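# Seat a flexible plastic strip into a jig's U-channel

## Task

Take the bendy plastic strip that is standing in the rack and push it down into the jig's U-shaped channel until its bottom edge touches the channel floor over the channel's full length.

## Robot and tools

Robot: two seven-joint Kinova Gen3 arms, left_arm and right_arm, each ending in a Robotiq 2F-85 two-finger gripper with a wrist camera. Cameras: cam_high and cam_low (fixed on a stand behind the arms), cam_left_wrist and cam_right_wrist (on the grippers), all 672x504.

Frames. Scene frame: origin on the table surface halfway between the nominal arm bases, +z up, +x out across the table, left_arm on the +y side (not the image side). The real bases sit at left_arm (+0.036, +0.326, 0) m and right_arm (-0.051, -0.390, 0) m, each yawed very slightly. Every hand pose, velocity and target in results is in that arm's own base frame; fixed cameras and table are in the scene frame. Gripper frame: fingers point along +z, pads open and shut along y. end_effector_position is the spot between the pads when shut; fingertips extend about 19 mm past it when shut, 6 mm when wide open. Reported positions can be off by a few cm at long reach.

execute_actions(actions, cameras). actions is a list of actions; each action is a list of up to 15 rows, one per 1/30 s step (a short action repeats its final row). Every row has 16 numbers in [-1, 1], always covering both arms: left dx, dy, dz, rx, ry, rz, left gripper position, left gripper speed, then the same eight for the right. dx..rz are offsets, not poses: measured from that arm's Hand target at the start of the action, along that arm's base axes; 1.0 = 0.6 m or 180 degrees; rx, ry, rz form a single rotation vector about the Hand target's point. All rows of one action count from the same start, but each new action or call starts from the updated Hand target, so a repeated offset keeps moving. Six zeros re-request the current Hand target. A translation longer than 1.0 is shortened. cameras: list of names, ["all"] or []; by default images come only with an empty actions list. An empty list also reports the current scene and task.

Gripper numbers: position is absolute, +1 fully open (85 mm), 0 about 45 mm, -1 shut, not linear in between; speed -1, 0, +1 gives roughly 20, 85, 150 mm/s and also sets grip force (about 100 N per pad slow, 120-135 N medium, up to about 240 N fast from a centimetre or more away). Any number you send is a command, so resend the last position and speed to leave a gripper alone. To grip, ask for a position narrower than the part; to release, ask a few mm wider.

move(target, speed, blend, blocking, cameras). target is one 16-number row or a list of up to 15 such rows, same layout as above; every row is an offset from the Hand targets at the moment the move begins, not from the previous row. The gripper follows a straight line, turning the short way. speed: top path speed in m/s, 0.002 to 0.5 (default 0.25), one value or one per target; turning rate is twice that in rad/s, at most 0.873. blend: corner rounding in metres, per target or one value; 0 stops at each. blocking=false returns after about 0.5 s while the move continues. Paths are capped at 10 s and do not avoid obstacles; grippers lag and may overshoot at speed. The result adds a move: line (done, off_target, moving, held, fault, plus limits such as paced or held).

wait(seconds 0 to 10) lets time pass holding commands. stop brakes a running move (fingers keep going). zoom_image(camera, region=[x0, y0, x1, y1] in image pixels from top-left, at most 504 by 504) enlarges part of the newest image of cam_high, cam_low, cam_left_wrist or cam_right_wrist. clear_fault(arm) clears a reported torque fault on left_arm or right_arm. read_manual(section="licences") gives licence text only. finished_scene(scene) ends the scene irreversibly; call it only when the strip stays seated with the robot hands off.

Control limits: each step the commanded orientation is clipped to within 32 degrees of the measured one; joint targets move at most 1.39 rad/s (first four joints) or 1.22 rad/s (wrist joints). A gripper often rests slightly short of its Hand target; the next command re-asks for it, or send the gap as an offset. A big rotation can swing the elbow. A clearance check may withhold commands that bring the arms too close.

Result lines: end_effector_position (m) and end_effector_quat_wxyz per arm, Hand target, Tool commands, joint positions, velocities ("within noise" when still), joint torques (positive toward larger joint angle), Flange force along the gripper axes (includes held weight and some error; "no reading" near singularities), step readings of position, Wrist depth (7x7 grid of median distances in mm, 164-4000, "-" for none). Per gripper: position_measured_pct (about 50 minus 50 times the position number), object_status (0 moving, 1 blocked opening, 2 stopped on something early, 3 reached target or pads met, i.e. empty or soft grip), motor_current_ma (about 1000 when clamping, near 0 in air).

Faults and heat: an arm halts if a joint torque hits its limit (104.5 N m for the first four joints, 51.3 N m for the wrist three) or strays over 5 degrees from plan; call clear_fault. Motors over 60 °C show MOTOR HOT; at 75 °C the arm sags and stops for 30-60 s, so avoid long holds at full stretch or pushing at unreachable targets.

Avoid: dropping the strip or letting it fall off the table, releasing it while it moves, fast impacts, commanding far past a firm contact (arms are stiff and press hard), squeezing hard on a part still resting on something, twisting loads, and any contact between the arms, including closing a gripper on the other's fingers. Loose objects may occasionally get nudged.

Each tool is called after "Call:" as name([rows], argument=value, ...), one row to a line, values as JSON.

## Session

Call:
execute_actions(actions=[])

Call:
zoom_image(camera="cam_high", region=[380, 180, 540, 330])

Scene clock: 0.00 s.
left_arm: end_effector_position=(+0.3433, -0.4736, +0.3399) position_measured_pct=0.0 object_status=3 motor_current_ma=0 end_effector_quat_wxyz=(-0.044, -0.575, +0.804, -0.146) | right_arm: end_effector_position=(+0.2629, +0.1226, +0.2670) position_measured_pct=0.0 object_status=3 motor_current_ma=0 end_effector_quat_wxyz=(+0.342, +0.728, -0.065, +0.591)
Joint positions: left_arm=[1.091 0.475 -0.435 1.198 0.363 1.25 3.465] | right_arm=[-1.368 0.738 -0.341 2.339 0.91 1.739 1.94]
Joint velocities: within noise
Joint torques (N m): no reading
Flange force (N): no reading
Wrist depth (mm): cam_left_wrist=[635 612 590 573 553 539 522 / 610 591 573 552 538 519 505 / 590 570 554 536 522 508 490 / 573 553 537 521 508 492 481 / 553 536 522 507 496 479 469 / 540 522 509 494 481 466 456 / 524 509 496 483 470 430 444] | cam_right_wrist=[1579 1662 1797 1922 2092 2326 2600 / 1594 1740 1862 1991 2181 2394 2621 / 1662 1778 1894 2105 2255 2521 2684 / 1736 1847 1973 2132 2385 2621 2652 / 916 1894 2085 2218 2420 2706 2540 / 724 837 1022 2294 2560 2684 2420 / 613 693 808 927 2663 2663 2294]
Hand target: left_arm +0.3433, -0.4736, +0.3399; -0.044, -0.575, +0.804, -0.146 | right_arm +0.2629, +0.1226, +0.2670; +0.342, +0.728, -0.065, +0.591
Tool commands: left_gripper/position=+1.0 left_gripper/speed=+1.0 right_gripper/position=+1.0 right_gripper/speed=+1.0

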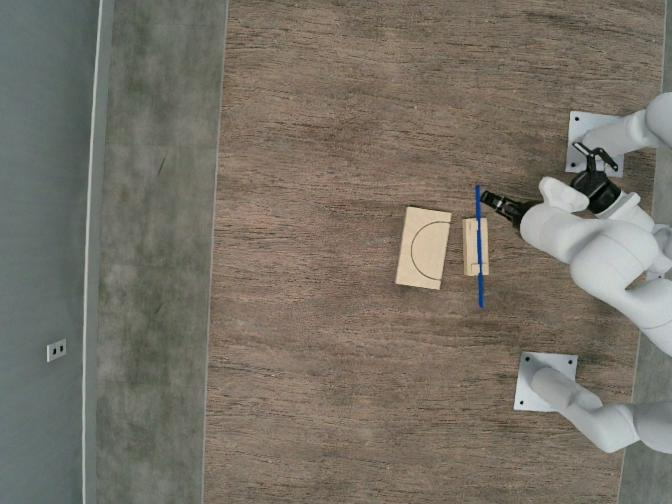

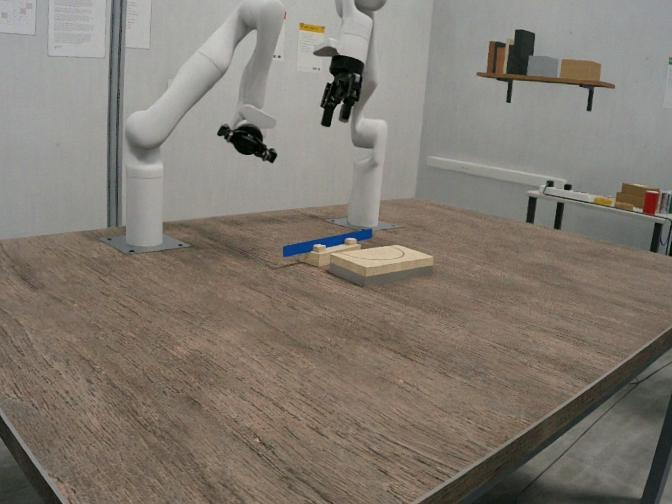

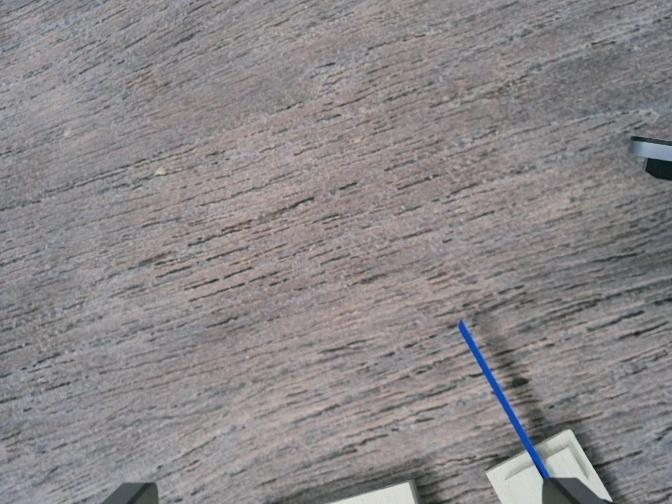

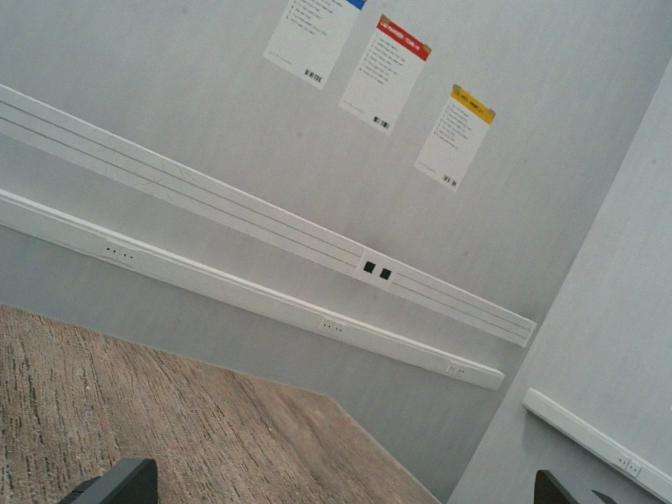

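Scaled by 3.150 from the camera's 672x504 image, which has a finer 960x720 frame.

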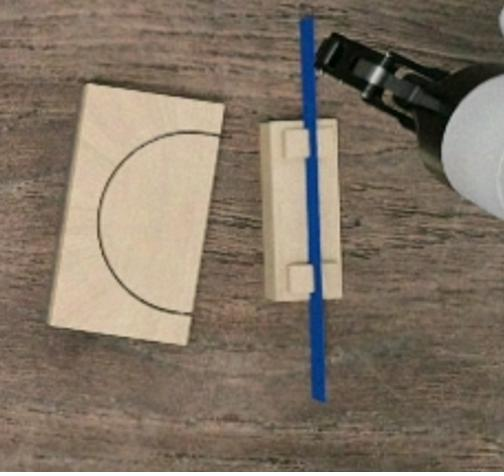

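Call:
move(target=[-0.014,0.131,0.033,0.0655,-0.122,-0.8858,1,1,0.112,-0.154,0.155,0.495,0.132,-0.3516,1,1], speed=0.4, cameras=["cam_left_wrist"])

Call:
move(target=[-0.078,0.522,-0.267,0,0,0,1,1,0.143,0.607,0,0,0,0,1,1], speed=0.3, cameras=["cam_right_wrist"])

Scene clock: 10.83 s.
left_arm: end_effector_position=(+0.3349, -0.3950, +0.3597) position_measured_pct=0.0 object_status=3 motor_current_ma=0 end_effector_quat_wxyz=(+0.000, +0.708, +0.707, +0.000) | right_arm: end_effector_position=(+0.3301, +0.0302, +0.3600) position_measured_pct=0.0 object_status=3 motor_current_ma=0 end_effector_quat_wxyz=(+0.000, +0.707, -0.707, -0.001)
Joint positions: left_arm=[0.77 0.505 0.096 1.012 -0.046 1.626 0.85] | right_arm=[-0.376 0.038 0.223 1.642 -0.01 1.462 2.988]
Joint torques (N m): left_arm=[1.4 -19.84 1.43 -8.7 0.08 0.54 0.29] | right_arm=[1.66 -8.93 -1.5 -11.09 0.13 0.1 0.08]
Flange force (N): left_arm=[-0.3 4.5 1.1] | right_arm=[0.0 6.5 6.8]
Wrist depth (mm): cam_left_wrist=[515 516 514 513 512 510 506 / 514 513 512 510 510 506 507 / 512 511 510 507 464 463 505 / 511 510 477 508 462 461 502 / 510 508 478 506 461 461 503 / 509 507 477 504 460 459 501 / 507 505 504 503 459 457 501] | cam_right_wrist=[513 511 511 508 506 505 503 / 514 510 508 510 507 506 503 / 513 510 508 507 506 505 503 / 512 508 510 508 506 506 504 / 512 508 509 506 507 504 501 / 510 510 508 507 507 504 501 / 513 508 506 508 505 502 503]
Hand target: left_arm +0.3349, -0.3950, +0.3597; +0.000, +0.708, +0.707, +0.000 | right_arm +0.3301, +0.0302, +0.3600; +0.000, +0.707, -0.707, -0.001
Off the commanded pose: left_arm 0.000 m, 0 deg | right_arm 0.000 m, 0 deg.
move: done
Images, in order (width x height): cam_left_wrist 672x504.

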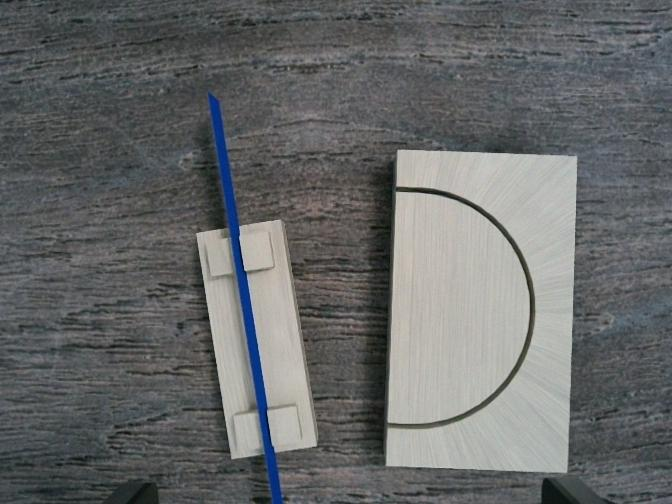

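Scene clock: 12.73 s.
left_arm: end_effector_position=(+0.2882, -0.0818, +0.1995) position_measured_pct=0.0 object_status=3 motor_current_ma=0 end_effector_quat_wxyz=(+0.000, +0.708, +0.707, +0.000) | right_arm: end_effector_position=(+0.4159, +0.3944, +0.3600) position_measured_pct=0.0 object_status=3 motor_current_ma=0 end_effector_quat_wxyz=(+0.000, +0.707, -0.707, -0.001)
Joint positions: left_arm=[0.311 0.121 -0.131 2.106 0.02 0.916 0.168] | right_arm=[-0.812 0.677 0.03 0.708 -0.021 1.756 2.348]
Joint torques (N m): left_arm=[1.41 -10.81 0.76 -6.92 0.07 0.49 0.27] | right_arm=[1.62 -20.55 -1.21 -10.95 0.1 0.15 0.09]
Flange force (N): left_arm=[4.1 4.3 4.1] | right_arm=[10.1 14.7 10.9]
Wrist depth (mm): cam_left_wrist=[352 351 351 350 348 348 347 / 350 350 349 349 347 347 346 / 350 349 348 348 346 346 346 / 349 348 348 346 346 346 344 / 348 347 347 345 345 344 343 / 348 347 345 345 344 343 342 / 346 345 345 344 343 342 342] | cam_right_wrist=[514 511 508 508 507 504 503 / 512 511 506 506 507 505 504 / 510 511 463 507 475 503 503 / 511 464 464 505 475 503 503 / 510 464 464 505 475 503 502 / 510 464 463 505 505 502 502 / 510 508 507 507 507 504 500]
Hand target: left_arm +0.2881, -0.0818, +0.1995; +0.000, +0.708, +0.707, +0.000 | right_arm +0.4159, +0.3944, +0.3600; +0.000, +0.707, -0.707, -0.001
Off the commanded pose: left_arm 0.000 m, 0 deg | right_arm 0.000 m, 0 deg.
move: done
Images, in order (width x height): cam_right_wrist 672x504.

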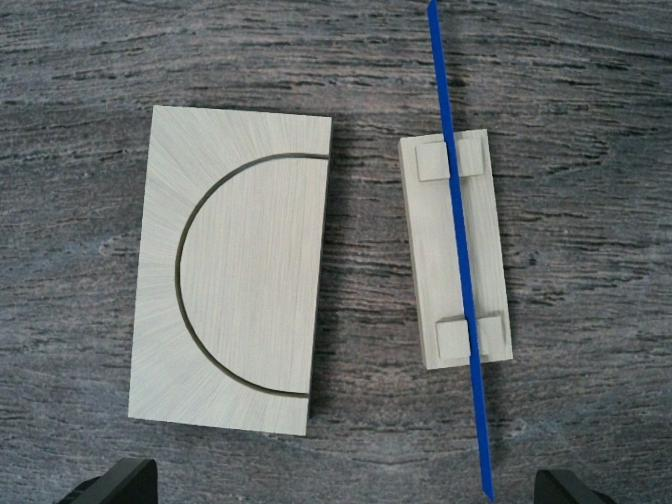

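Call:
zoom_image(camera="cam_right_wrist", region=[380, 280, 520, 504])

Call:
zoom_image(camera="cam_low", region=[270, 215, 450, 300])

Call:
zoom_image(camera="cam_right_wrist", region=[400, 0, 500, 200])

Scaled by 2.250.

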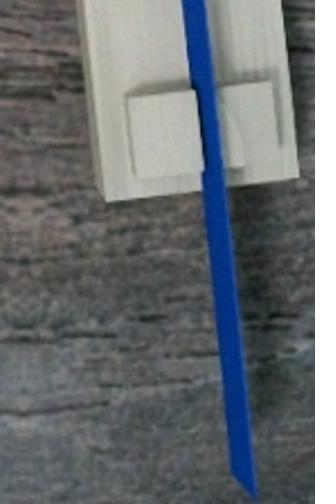

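This scene's latest camera images include none from cam_low. They are from: cam_right_wrist. cam_low's image comes with the result of a call that names it in "cameras".

Scaled by 2.520.

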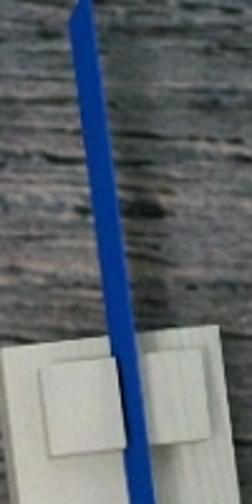

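Call:
move(target=[-0.0663,-0.281,-0.0825,0,0,0.0467,0,1,-0.0947,-0.3365,-0.35,0,0,0.0444,0,1], speed=0.3, cameras=["cam_left_wrist","cam_right_wrist"])

Scene clock: 38.10 s.
left_arm: end_effector_position=(+0.2484, -0.2504, +0.1500) position_measured_pct=49.8 object_status=3 motor_current_ma=0 end_effector_quat_wxyz=(+0.000, +0.654, +0.757, +0.000) | right_arm: end_effector_position=(+0.3591, +0.1925, +0.1500) position_measured_pct=49.8 object_status=3 motor_current_ma=0 end_effector_quat_wxyz=(-0.001, +0.754, -0.656, -0.001)
Joint positions: left_arm=[0.707 0.316 0.015 2.046 -0.006 0.78 0.871] | right_arm=[-0.558 0.418 0.008 1.876 -0.007 0.847 2.734]
Joint torques (N m): left_arm=[1.42 -13.8 1.01 -6.15 0.07 0.54 0.25] | right_arm=[1.75 -14.27 -1.43 -8.71 0.11 0.15 0.09]
Flange force (N): left_arm=[1.2 4.9 4.2] | right_arm=[-0.9 8.6 2.4]
Wrist depth (mm): cam_left_wrist=[301 301 300 299 299 298 297 / 301 300 299 299 298 298 297 / 300 299 299 298 297 296 296 / 299 298 298 297 296 296 295 / 298 297 297 296 295 294 294 / 297 297 296 295 295 294 293 / 296 296 295 295 293 293 292] | cam_right_wrist=[300 299 297 297 296 295 294 / 299 299 298 297 296 295 294 / 299 298 298 297 296 295 294 / 299 298 297 296 295 295 294 / 298 297 297 296 295 294 293 / 299 298 297 296 295 294 293 / 294 297 297 295 295 294 294]
Hand target: left_arm +0.2484, -0.2504, +0.1500; +0.000, +0.654, +0.757, +0.000 | right_arm +0.3591, +0.1925, +0.1499; +0.000, +0.754, -0.656, -0.001
Off the commanded pose: left_arm 0.000 m, 0 deg | right_arm 0.000 m, 0 deg.
move: done
Images, in order (width x height): cam_left_wrist 672x504, cam_right_wrist 672x504.

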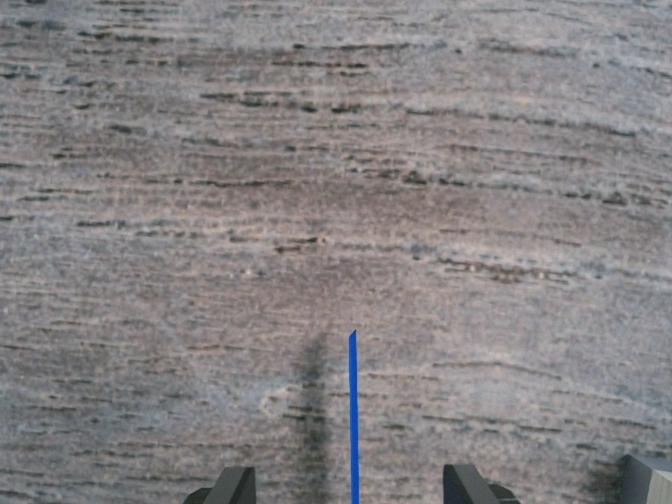

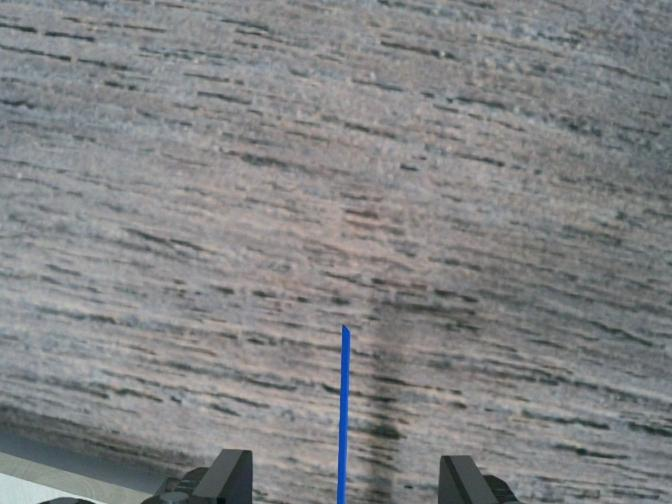

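Call:
move([
  [0.0018,-0.0017,-0.138,0,0,0,0,1,0.0008,0.0083,-0.138,0,0,0,0,1],
  [0.0018,-0.0017,-0.138,0,0,0,-1,-0.8,0.0008,0.0083,-0.138,0,0,0,-1,-0.8],
], speed=0.1, cameras=["cam_left_wrist","cam_right_wrist"])

Scene clock: 47.63 s.
left_arm: end_effector_position=(+0.2494, -0.2514, +0.0672) position_measured_pct=98.7 object_status=0 motor_current_ma=860 end_effector_quat_wxyz=(+0.000, +0.654, +0.757, +0.000) | right_arm: end_effector_position=(+0.3596, +0.1974, +0.0671) position_measured_pct=98.7 object_status=0 motor_current_ma=850 end_effector_quat_wxyz=(+0.000, +0.754, -0.656, -0.001)
Joint positions: left_arm=[0.713 0.501 0.008 2.139 -0.008 0.502 0.872] | right_arm=[-0.564 0.579 0.003 1.957 -0.006 0.605 2.724]
Joint torques (N m): left_arm=[1.46 -15.13 1.13 -4.23 0.08 0.53 0.26] | right_arm=[1.58 -15.4 -1.39 -7.05 0.07 0.09 0.09]
Flange force (N): left_arm=[2.4 4.3 4.8] | right_arm=[-1.5 8.9 0.5]
Wrist depth (mm): cam_left_wrist=[217 216 216 215 215 215 214 / 216 216 216 215 214 214 213 / 216 215 215 215 214 213 213 / 215 214 214 213 213 213 212 / 215 214 214 213 213 212 212 / 214 213 213 212 212 212 211 / 213 213 213 212 211 211 211] | cam_right_wrist=[216 215 214 214 213 212 212 / 215 215 214 213 213 212 212 / 215 214 214 213 213 212 212 / 215 215 214 213 213 212 212 / 215 215 214 213 212 212 211 / 215 215 214 213 213 212 211 / 215 214 214 - 212 212 211]
Hand target: left_arm +0.2494, -0.2514, +0.0672; +0.000, +0.654, +0.757, +0.000 | right_arm +0.3596, +0.1974, +0.0671; +0.000, +0.754, -0.656, -0.001
Off the commanded pose: left_arm 0.000 m, 0 deg | right_arm 0.000 m, 0 deg.
move: done
Images, in order (width x height): cam_left_wrist 672x504, cam_right_wrist 672x504.

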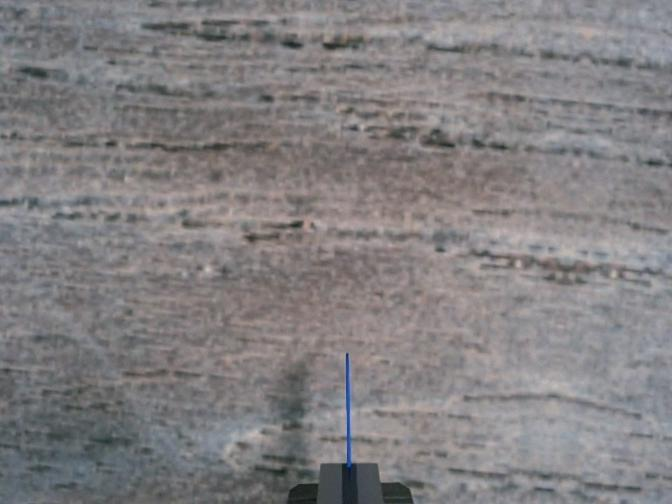

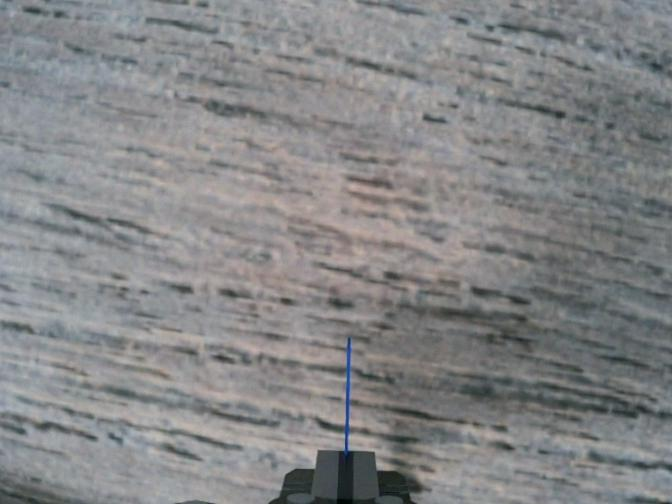

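Call:
move([
  [0,0,0.088,0,0,0,-1,-0.8,0,0,0.088,0,0,0,-1,-0.8],
  [0.0607,-0.006,0.088,0,0,0.1456,-1,-0.8,0.0282,0.0127,0.088,0,0,-0.1883,-1,-0.8],
  [0.129,-0.0263,0.088,0,0,0.2917,-1,-0.8,0.0672,0.0563,0.088,0,0,-0.3767,-1,-0.8],
  [0.2102,-0.0545,0.088,0,0,0.4372,-1,-0.8,0.1288,0.12,0.088,0,0,-0.565,-1,-0.8],
], speed=0.16, blend=[0.01,0.01,0.01,0], cameras=["cam_left_wrist","cam_right_wrist","cam_high"])

Call:
zoom_image(camera="cam_left_wrist", region=[270, 350, 430, 504])

Call:
zoom_image(camera="cam_right_wrist", region=[270, 340, 430, 504])

Call:
zoom_image(camera="cam_high", region=[390, 200, 490, 300])

Scene clock: 68.30 s.
left_arm: end_effector_position=(+0.3756, -0.2841, +0.1200) position_measured_pct=98.7 object_status=3 motor_current_ma=1000 end_effector_quat_wxyz=(+0.000, +0.026, +1.000, +0.000) | right_arm: end_effector_position=(+0.4369, +0.2694, +0.1200) position_measured_pct=98.7 object_status=3 motor_current_ma=960 end_effector_quat_wxyz=(+0.001, +0.033, +0.999, +0.000)
Joint positions: left_arm=[0.817 0.604 -0.339 1.688 0.245 0.891 1.898] | right_arm=[-0.889 0.708 0.481 1.553 -0.372 0.971 1.211]
Joint torques (N m): left_arm=[1.39 -19.1 -0.64 -6.58 0.12 0.54 0.3] | right_arm=[1.63 -18.31 1.4 -8.92 0.02 0.18 0.07]
Flange force (N): left_arm=[-3.9 1.7 3.5] | right_arm=[11.0 -3.5 0.3]
Wrist depth (mm): cam_left_wrist=[270 270 269 269 269 268 268 / 239 238 238 268 267 267 267 / 238 238 237 267 267 266 266 / 267 267 267 266 265 265 265 / 266 266 266 265 265 265 264 / 266 266 264 264 264 264 264 / 221 221 220 220 220 263 263] | cam_right_wrist=[269 268 267 266 265 264 263 / 269 268 267 236 235 235 234 / 268 268 267 222 235 234 233 / 269 268 267 236 264 264 263 / 269 267 266 266 265 264 263 / 268 267 266 254 256 259 260 / 268 267 266 - 220 220 219]
Hand target: left_arm +0.3756, -0.2841, +0.1200; +0.000, +0.026, +1.000, +0.000 | right_arm +0.4369, +0.2694, +0.1199; +0.001, +0.033, +0.999, +0.000
Off the commanded pose: left_arm 0.000 m, 0 deg | right_arm 0.000 m, 0 deg.
move: done
Images, in order (width x height): cam_high 672x504, cam_left_wrist 672x504, cam_right_wrist 672x504.

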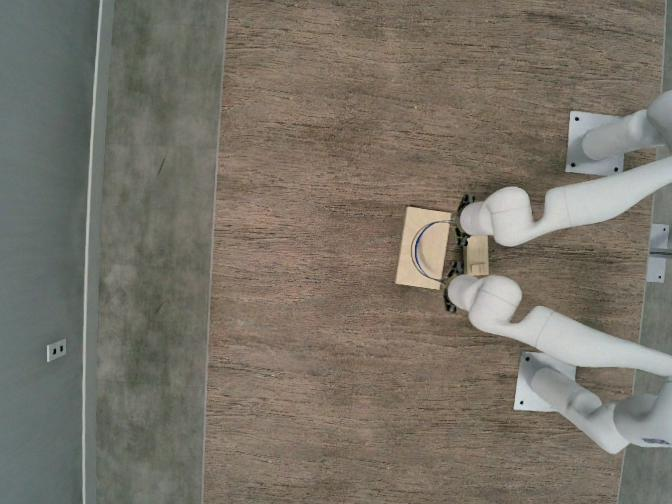

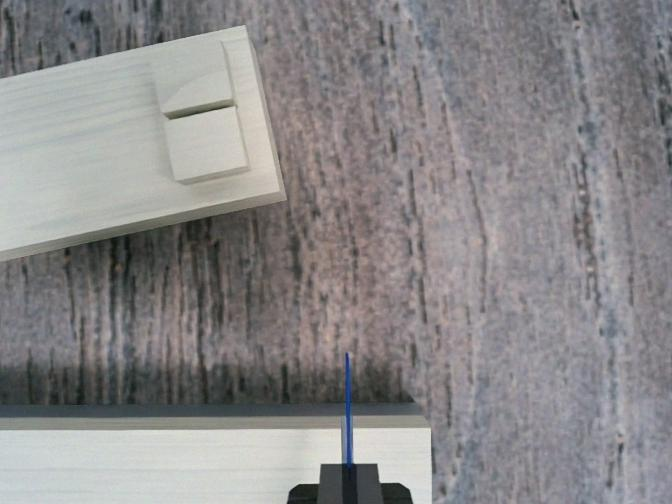

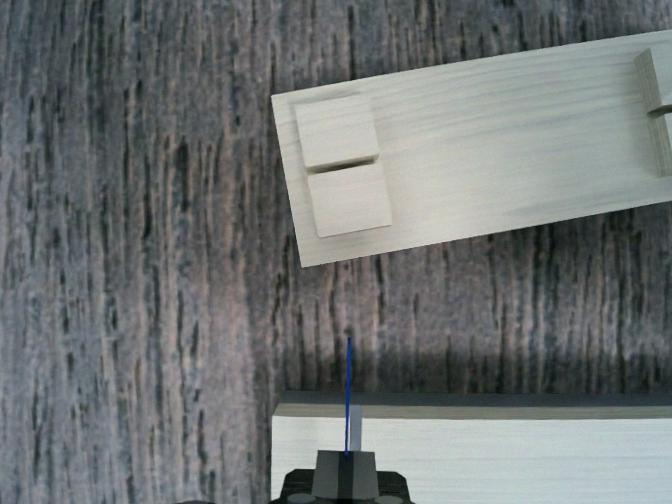

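Scaled by 3.150.

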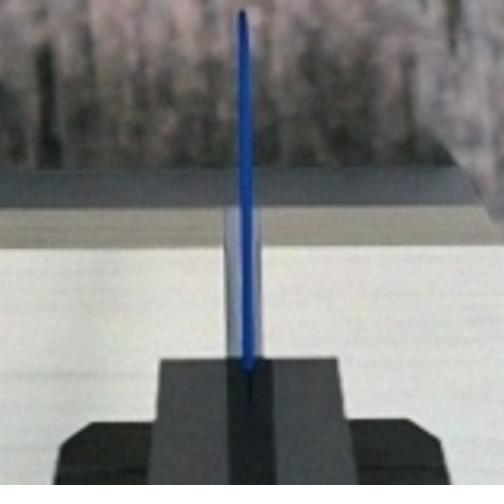

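Scaled by 3.073.

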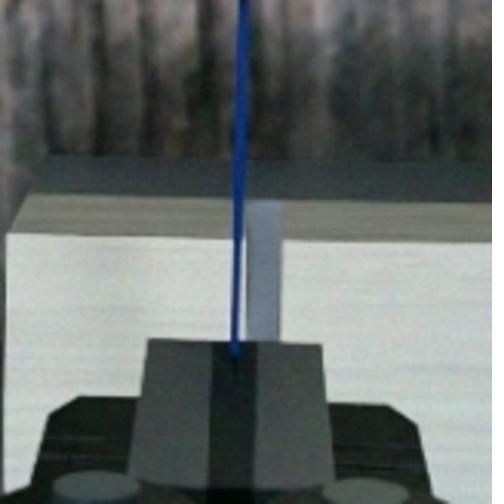

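Scaled by 5.040 from the camera's 672x504 image, which has a finer 960x720 frame.

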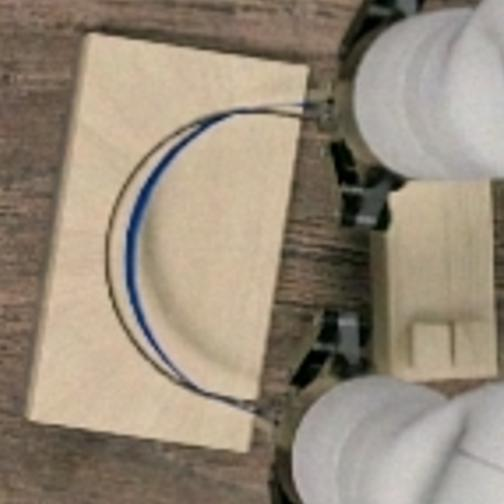

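Call:
move([
  [-0.002,0,0,0,0,0,-1,-0.8,0.0005,0.0045,0,0,0,0,-1,-0.8],
  [-0.002,0,-0.0533,0,0,0,-1,-0.8,0.0005,0.0045,-0.0533,0,0,0,-1,-0.8],
], speed=0.08, cameras=["cam_left_wrist","cam_right_wrist","cam_high","cam_low"])

Call:
zoom_image(camera="cam_left_wrist", region=[270, 350, 430, 504])

Call:
zoom_image(camera="cam_right_wrist", region=[270, 340, 430, 504])

Call:
zoom_image(camera="cam_high", region=[390, 200, 490, 300])

Call:
zoom_image(camera="cam_low", region=[310, 210, 450, 300])

Scene clock: 76.13 s.
left_arm: end_effector_position=(+0.3744, -0.2841, +0.0880) position_measured_pct=98.7 object_status=3 motor_current_ma=1000 end_effector_quat_wxyz=(+0.000, +0.026, +1.000, +0.000) | right_arm: end_effector_position=(+0.4372, +0.2722, +0.0880) position_measured_pct=98.7 object_status=3 motor_current_ma=960 end_effector_quat_wxyz=(+0.001, +0.033, +0.999, +0.000)
Joint positions: left_arm=[0.808 0.653 -0.322 1.724 0.27 0.808 1.879] | right_arm=[-0.879 0.757 0.459 1.578 -0.398 0.899 1.227]
Joint torques (N m): left_arm=[1.41 -19.46 -0.65 -6.05 0.14 0.53 0.31] | right_arm=[1.64 -18.7 1.46 -8.5 0.03 0.16 0.05]
Flange force (N): left_arm=[-3.8 1.9 3.7] | right_arm=[10.7 -3.3 -0.6]
Wrist depth (mm): cam_left_wrist=[207 193 207 236 236 236 236 / 206 192 206 236 235 235 235 / 206 205 205 235 234 234 234 / 235 235 235 234 234 233 233 / 234 234 234 234 233 233 233 / 234 233 233 232 233 232 232 / 208 206 206 205 218 231 231] | cam_right_wrist=[237 236 235 234 233 203 202 / 237 236 235 190 203 203 202 / 237 236 235 190 203 202 202 / 236 235 234 204 232 233 231 / 236 235 234 234 233 232 231 / 236 235 234 233 233 232 231 / 236 235 234 - 190 191 193]
Hand target: left_arm +0.3743, -0.2841, +0.0880; +0.000, +0.026, +1.000, +0.000 | right_arm +0.4372, +0.2721, +0.0880; +0.001, +0.033, +0.999, +0.000
Off the commanded pose: left_arm 0.000 m, 0 deg | right_arm 0.000 m, 0 deg.
move: done

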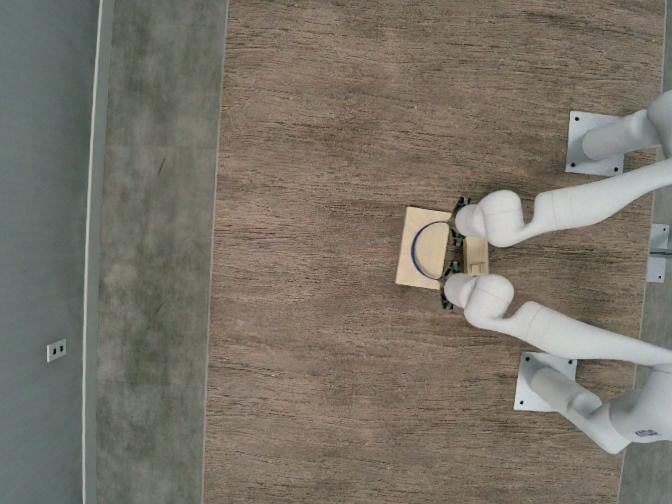

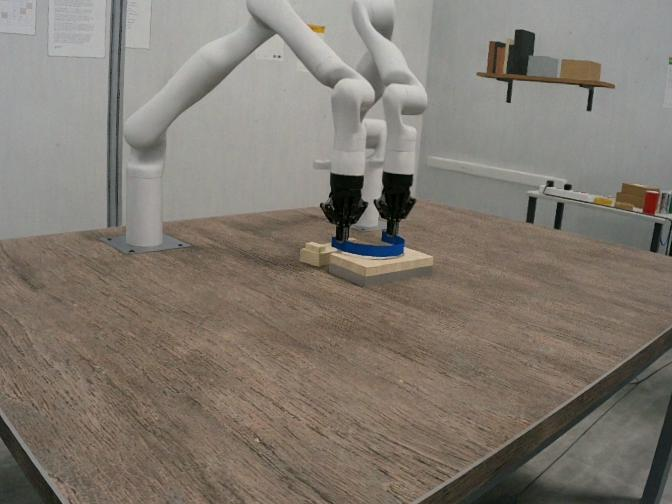

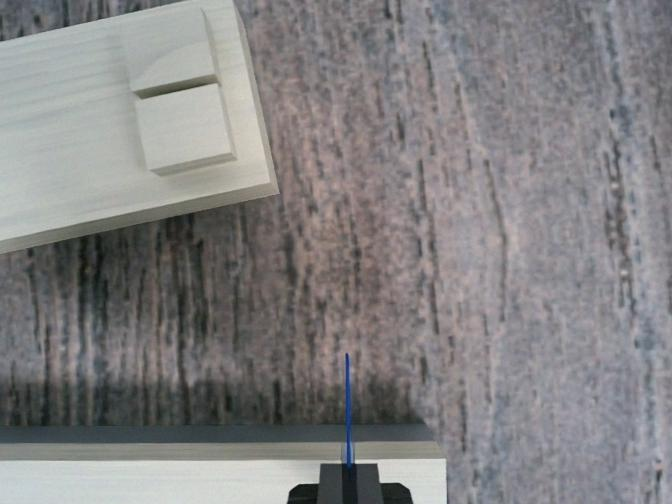

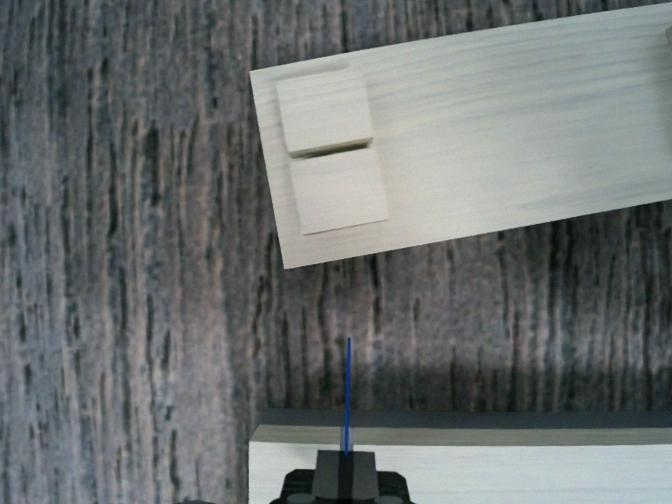

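Scaled by 3.150.

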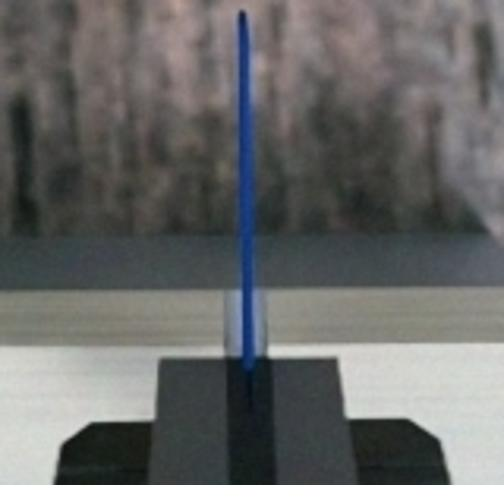

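Scaled by 3.073.

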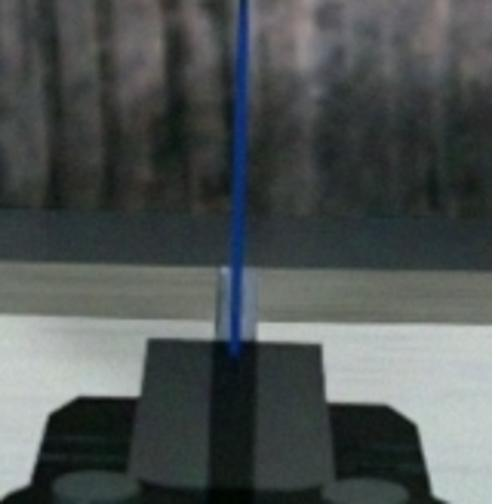

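Scaled by 5.040 from the camera's 672x504 image, which has a finer 960x720 frame.

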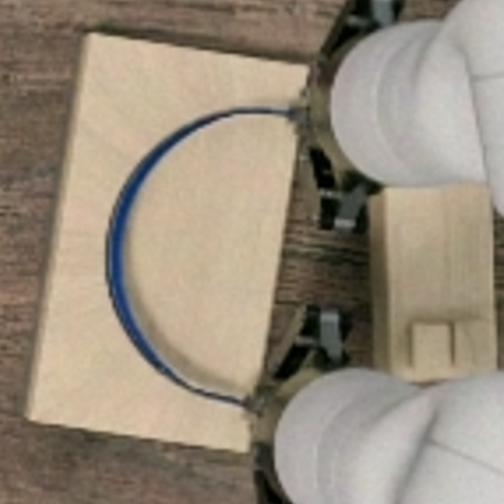

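Scaled by 3.600 from the camera's 672x504 image, which has a finer 960x720 frame.

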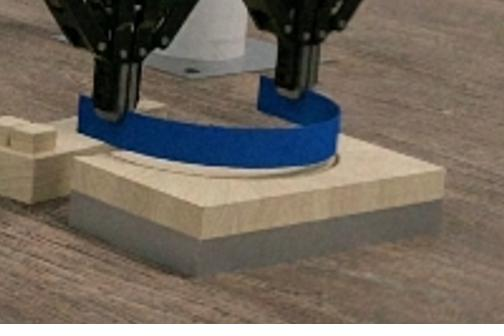

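Call:
move([
  [-0.0005,0,-0.038,0,0,0,-1,-0.8,-0.0005,0,-0.038,0,0,0,-1,-0.8],
], speed=0.03, cameras=["cam_high","cam_low"])

Call:
zoom_image(camera="cam_high", region=[390, 200, 490, 300])

Call:
zoom_image(camera="cam_low", region=[310, 210, 450, 300])

Scene clock: 81.63 s.
left_arm: end_effector_position=(+0.3741, -0.2841, +0.0652) position_measured_pct=98.7 object_status=3 motor_current_ma=1000 end_effector_quat_wxyz=(+0.000, +0.026, +1.000, +0.000) | right_arm: end_effector_position=(+0.4369, +0.2721, +0.0652) position_measured_pct=98.7 object_status=3 motor_current_ma=960 end_effector_quat_wxyz=(+0.001, +0.033, +0.999, +0.000)
Joint positions: left_arm=[0.798 0.692 -0.308 1.743 0.288 0.751 1.864] | right_arm=[-0.869 0.792 0.441 1.596 -0.417 0.847 1.241]
Joint torques (N m): left_arm=[1.43 -19.7 -0.62 -5.68 0.13 0.53 0.29] | right_arm=[1.6 -18.92 1.49 -8.17 0.03 0.12 0.05]
Flange force (N): left_arm=[-3.5 2.0 3.8] | right_arm=[10.3 -3.1 -1.2]
Wrist depth (mm): cam_left_wrist=[184 169 213 213 213 213 212 / 183 169 183 213 212 212 212 / 182 182 202 212 211 211 211 / 212 212 212 211 211 211 210 / 211 211 211 211 210 210 210 / 211 210 210 210 210 209 209 / 208 207 207 205 209 209 208] | cam_right_wrist=[214 213 212 181 180 180 179 / 213 213 212 167 181 180 179 / 213 212 212 167 180 180 179 / 213 213 212 181 210 209 209 / 213 213 212 211 210 209 209 / 213 212 211 211 210 209 209 / 213 212 211 191 192 193 194]
Hand target: left_arm +0.3741, -0.2841, +0.0652; +0.000, +0.026, +1.000, +0.000 | right_arm +0.4369, +0.2721, +0.0652; +0.001, +0.033, +0.999, +0.000
Off the commanded pose: left_arm 0.000 m, 0 deg | right_arm 0.000 m, 0 deg.
move: done
Images, in order (width x height): cam_high 672x504, cam_low 672x504.

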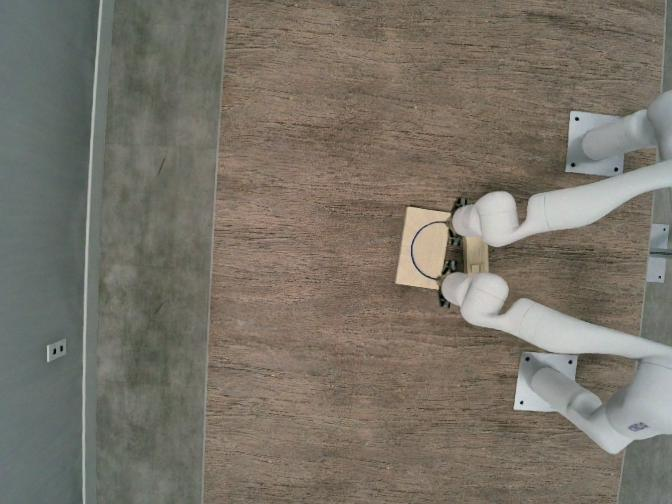

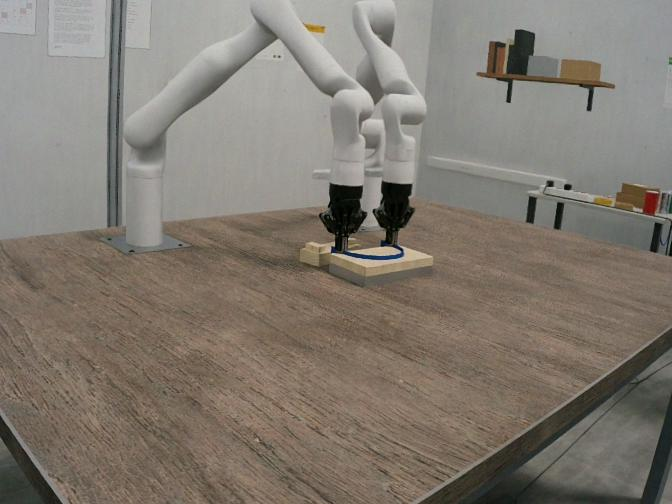

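Scaled by 5.040 from the camera's 672x504 image, which has a finer 960x720 frame.

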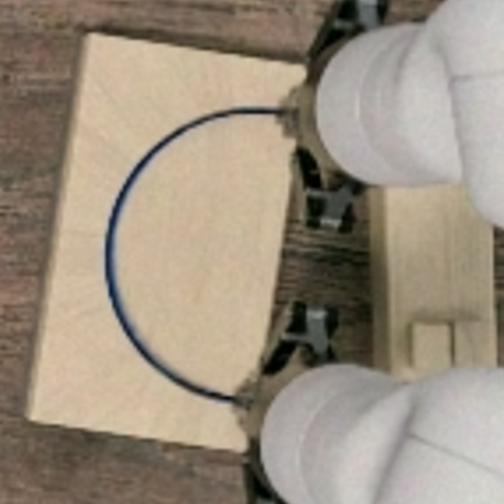

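Scaled by 3.600 from the camera's 672x504 image, which has a finer 960x720 frame.

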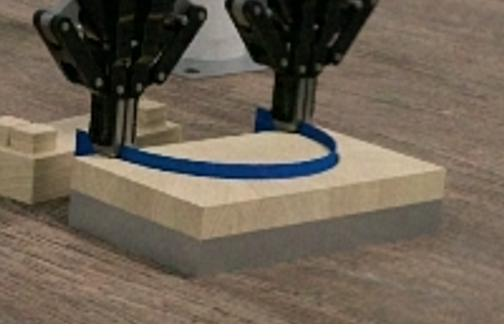

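Call:
move(target=[0,0,-0.0022,0,0,0,-1,-0.8,0,0,-0.0022,0,0,0,-1,-0.8], speed=0.01)

Call:
move([
  [0,0,0,0,0,0,-0.4,-0.5,0,0,0,0,0,0,-0.4,-0.5],
  [0,0,0.09,0,0,0,-0.4,-0.5,0,0,0.09,0,0,0,-0.4,-0.5],
], speed=0.1)

Scene clock: 85.40 s.
left_arm: end_effector_position=(+0.3741, -0.2841, +0.0639) position_measured_pct=98.7 object_status=3 motor_current_ma=1000 end_effector_quat_wxyz=(+0.000, +0.026, +1.000, +0.000) | right_arm: end_effector_position=(+0.4369, +0.2722, +0.0639) position_measured_pct=98.7 object_status=3 motor_current_ma=960 end_effector_quat_wxyz=(+0.001, +0.033, +0.999, +0.000)
Joint positions: left_arm=[0.798 0.694 -0.307 1.744 0.289 0.747 1.863] | right_arm=[-0.869 0.794 0.44 1.597 -0.418 0.844 1.242]
Joint torques (N m): left_arm=[1.4 -17.83 -0.38 -5.23 0.2 0.29 0.29] | right_arm=[1.6 -14.35 0.4 -6.73 -0.1 -0.43 0.05]
Flange force (N): left_arm=[-2.7 2.5 -0.6] | right_arm=[11.2 -3.7 -11.6]
Wrist depth (mm): cam_left_wrist=[182 168 212 212 212 211 211 / 182 167 182 211 211 211 211 / 181 181 203 211 210 210 210 / 211 211 210 210 210 210 209 / 211 210 210 209 209 209 208 / 210 209 209 209 208 208 207 / 208 194 206 205 208 208 207] | cam_right_wrist=[213 212 211 180 180 179 178 / 212 211 211 166 179 179 178 / 212 212 211 166 180 179 178 / 212 211 211 180 209 208 208 / 212 211 210 209 209 208 208 / 212 211 210 210 209 208 208 / 212 211 210 190 191 192 194]
Hand target: left_arm +0.3741, -0.2841, +0.0639; +0.000, +0.026, +1.000, +0.000 | right_arm +0.4368, +0.2721, +0.0638; +0.001, +0.033, +0.999, +0.000
Off the commanded pose: left_arm 0.000 m, 0 deg | right_arm 0.000 m, 0 deg.
move: done

Scene clock: 87.03 s.
left_arm: end_effector_position=(+0.3740, -0.2841, +0.1179) position_measured_pct=69.7 object_status=3 motor_current_ma=0 end_effector_quat_wxyz=(+0.000, +0.026, +1.000, +0.000) | right_arm: end_effector_position=(+0.4368, +0.2722, +0.1178) position_measured_pct=69.7 object_status=3 motor_current_ma=0 end_effector_quat_wxyz=(+0.001, +0.033, +0.999, +0.000)
Joint positions: left_arm=[0.819 0.605 -0.338 1.695 0.247 0.884 1.899] | right_arm=[-0.891 0.714 0.48 1.55 -0.375 0.969 1.208]
Joint torques (N m): left_arm=[1.41 -19.08 -0.65 -6.51 0.09 0.55 0.27] | right_arm=[1.61 -18.37 1.38 -8.92 0.07 0.14 0.11]
Flange force (N): left_arm=[-4.0 1.6 3.6] | right_arm=[11.0 -3.6 0.2]
Wrist depth (mm): cam_left_wrist=[268 268 267 267 266 266 266 / 236 236 236 266 266 265 265 / 236 235 235 265 264 264 264 / 265 264 265 264 264 264 263 / 264 264 263 264 263 262 262 / 264 264 263 263 262 262 261 / 219 219 218 218 219 261 261] | cam_right_wrist=[267 266 265 264 263 262 232 / 266 266 265 233 233 232 231 / 267 265 265 219 233 232 231 / 266 266 265 234 262 262 261 / 266 265 265 263 263 262 261 / 266 265 264 235 257 259 260 / 266 265 264 219 219 218 217]
Hand target: left_arm +0.3741, -0.2841, +0.1179; +0.000, +0.026, +1.000, +0.000 | right_arm +0.4369, +0.2722, +0.1178; +0.001, +0.033, +0.999, +0.000
Off the commanded pose: left_arm 0.000 m, 0 deg | right_arm 0.000 m, 0 deg.
move: done


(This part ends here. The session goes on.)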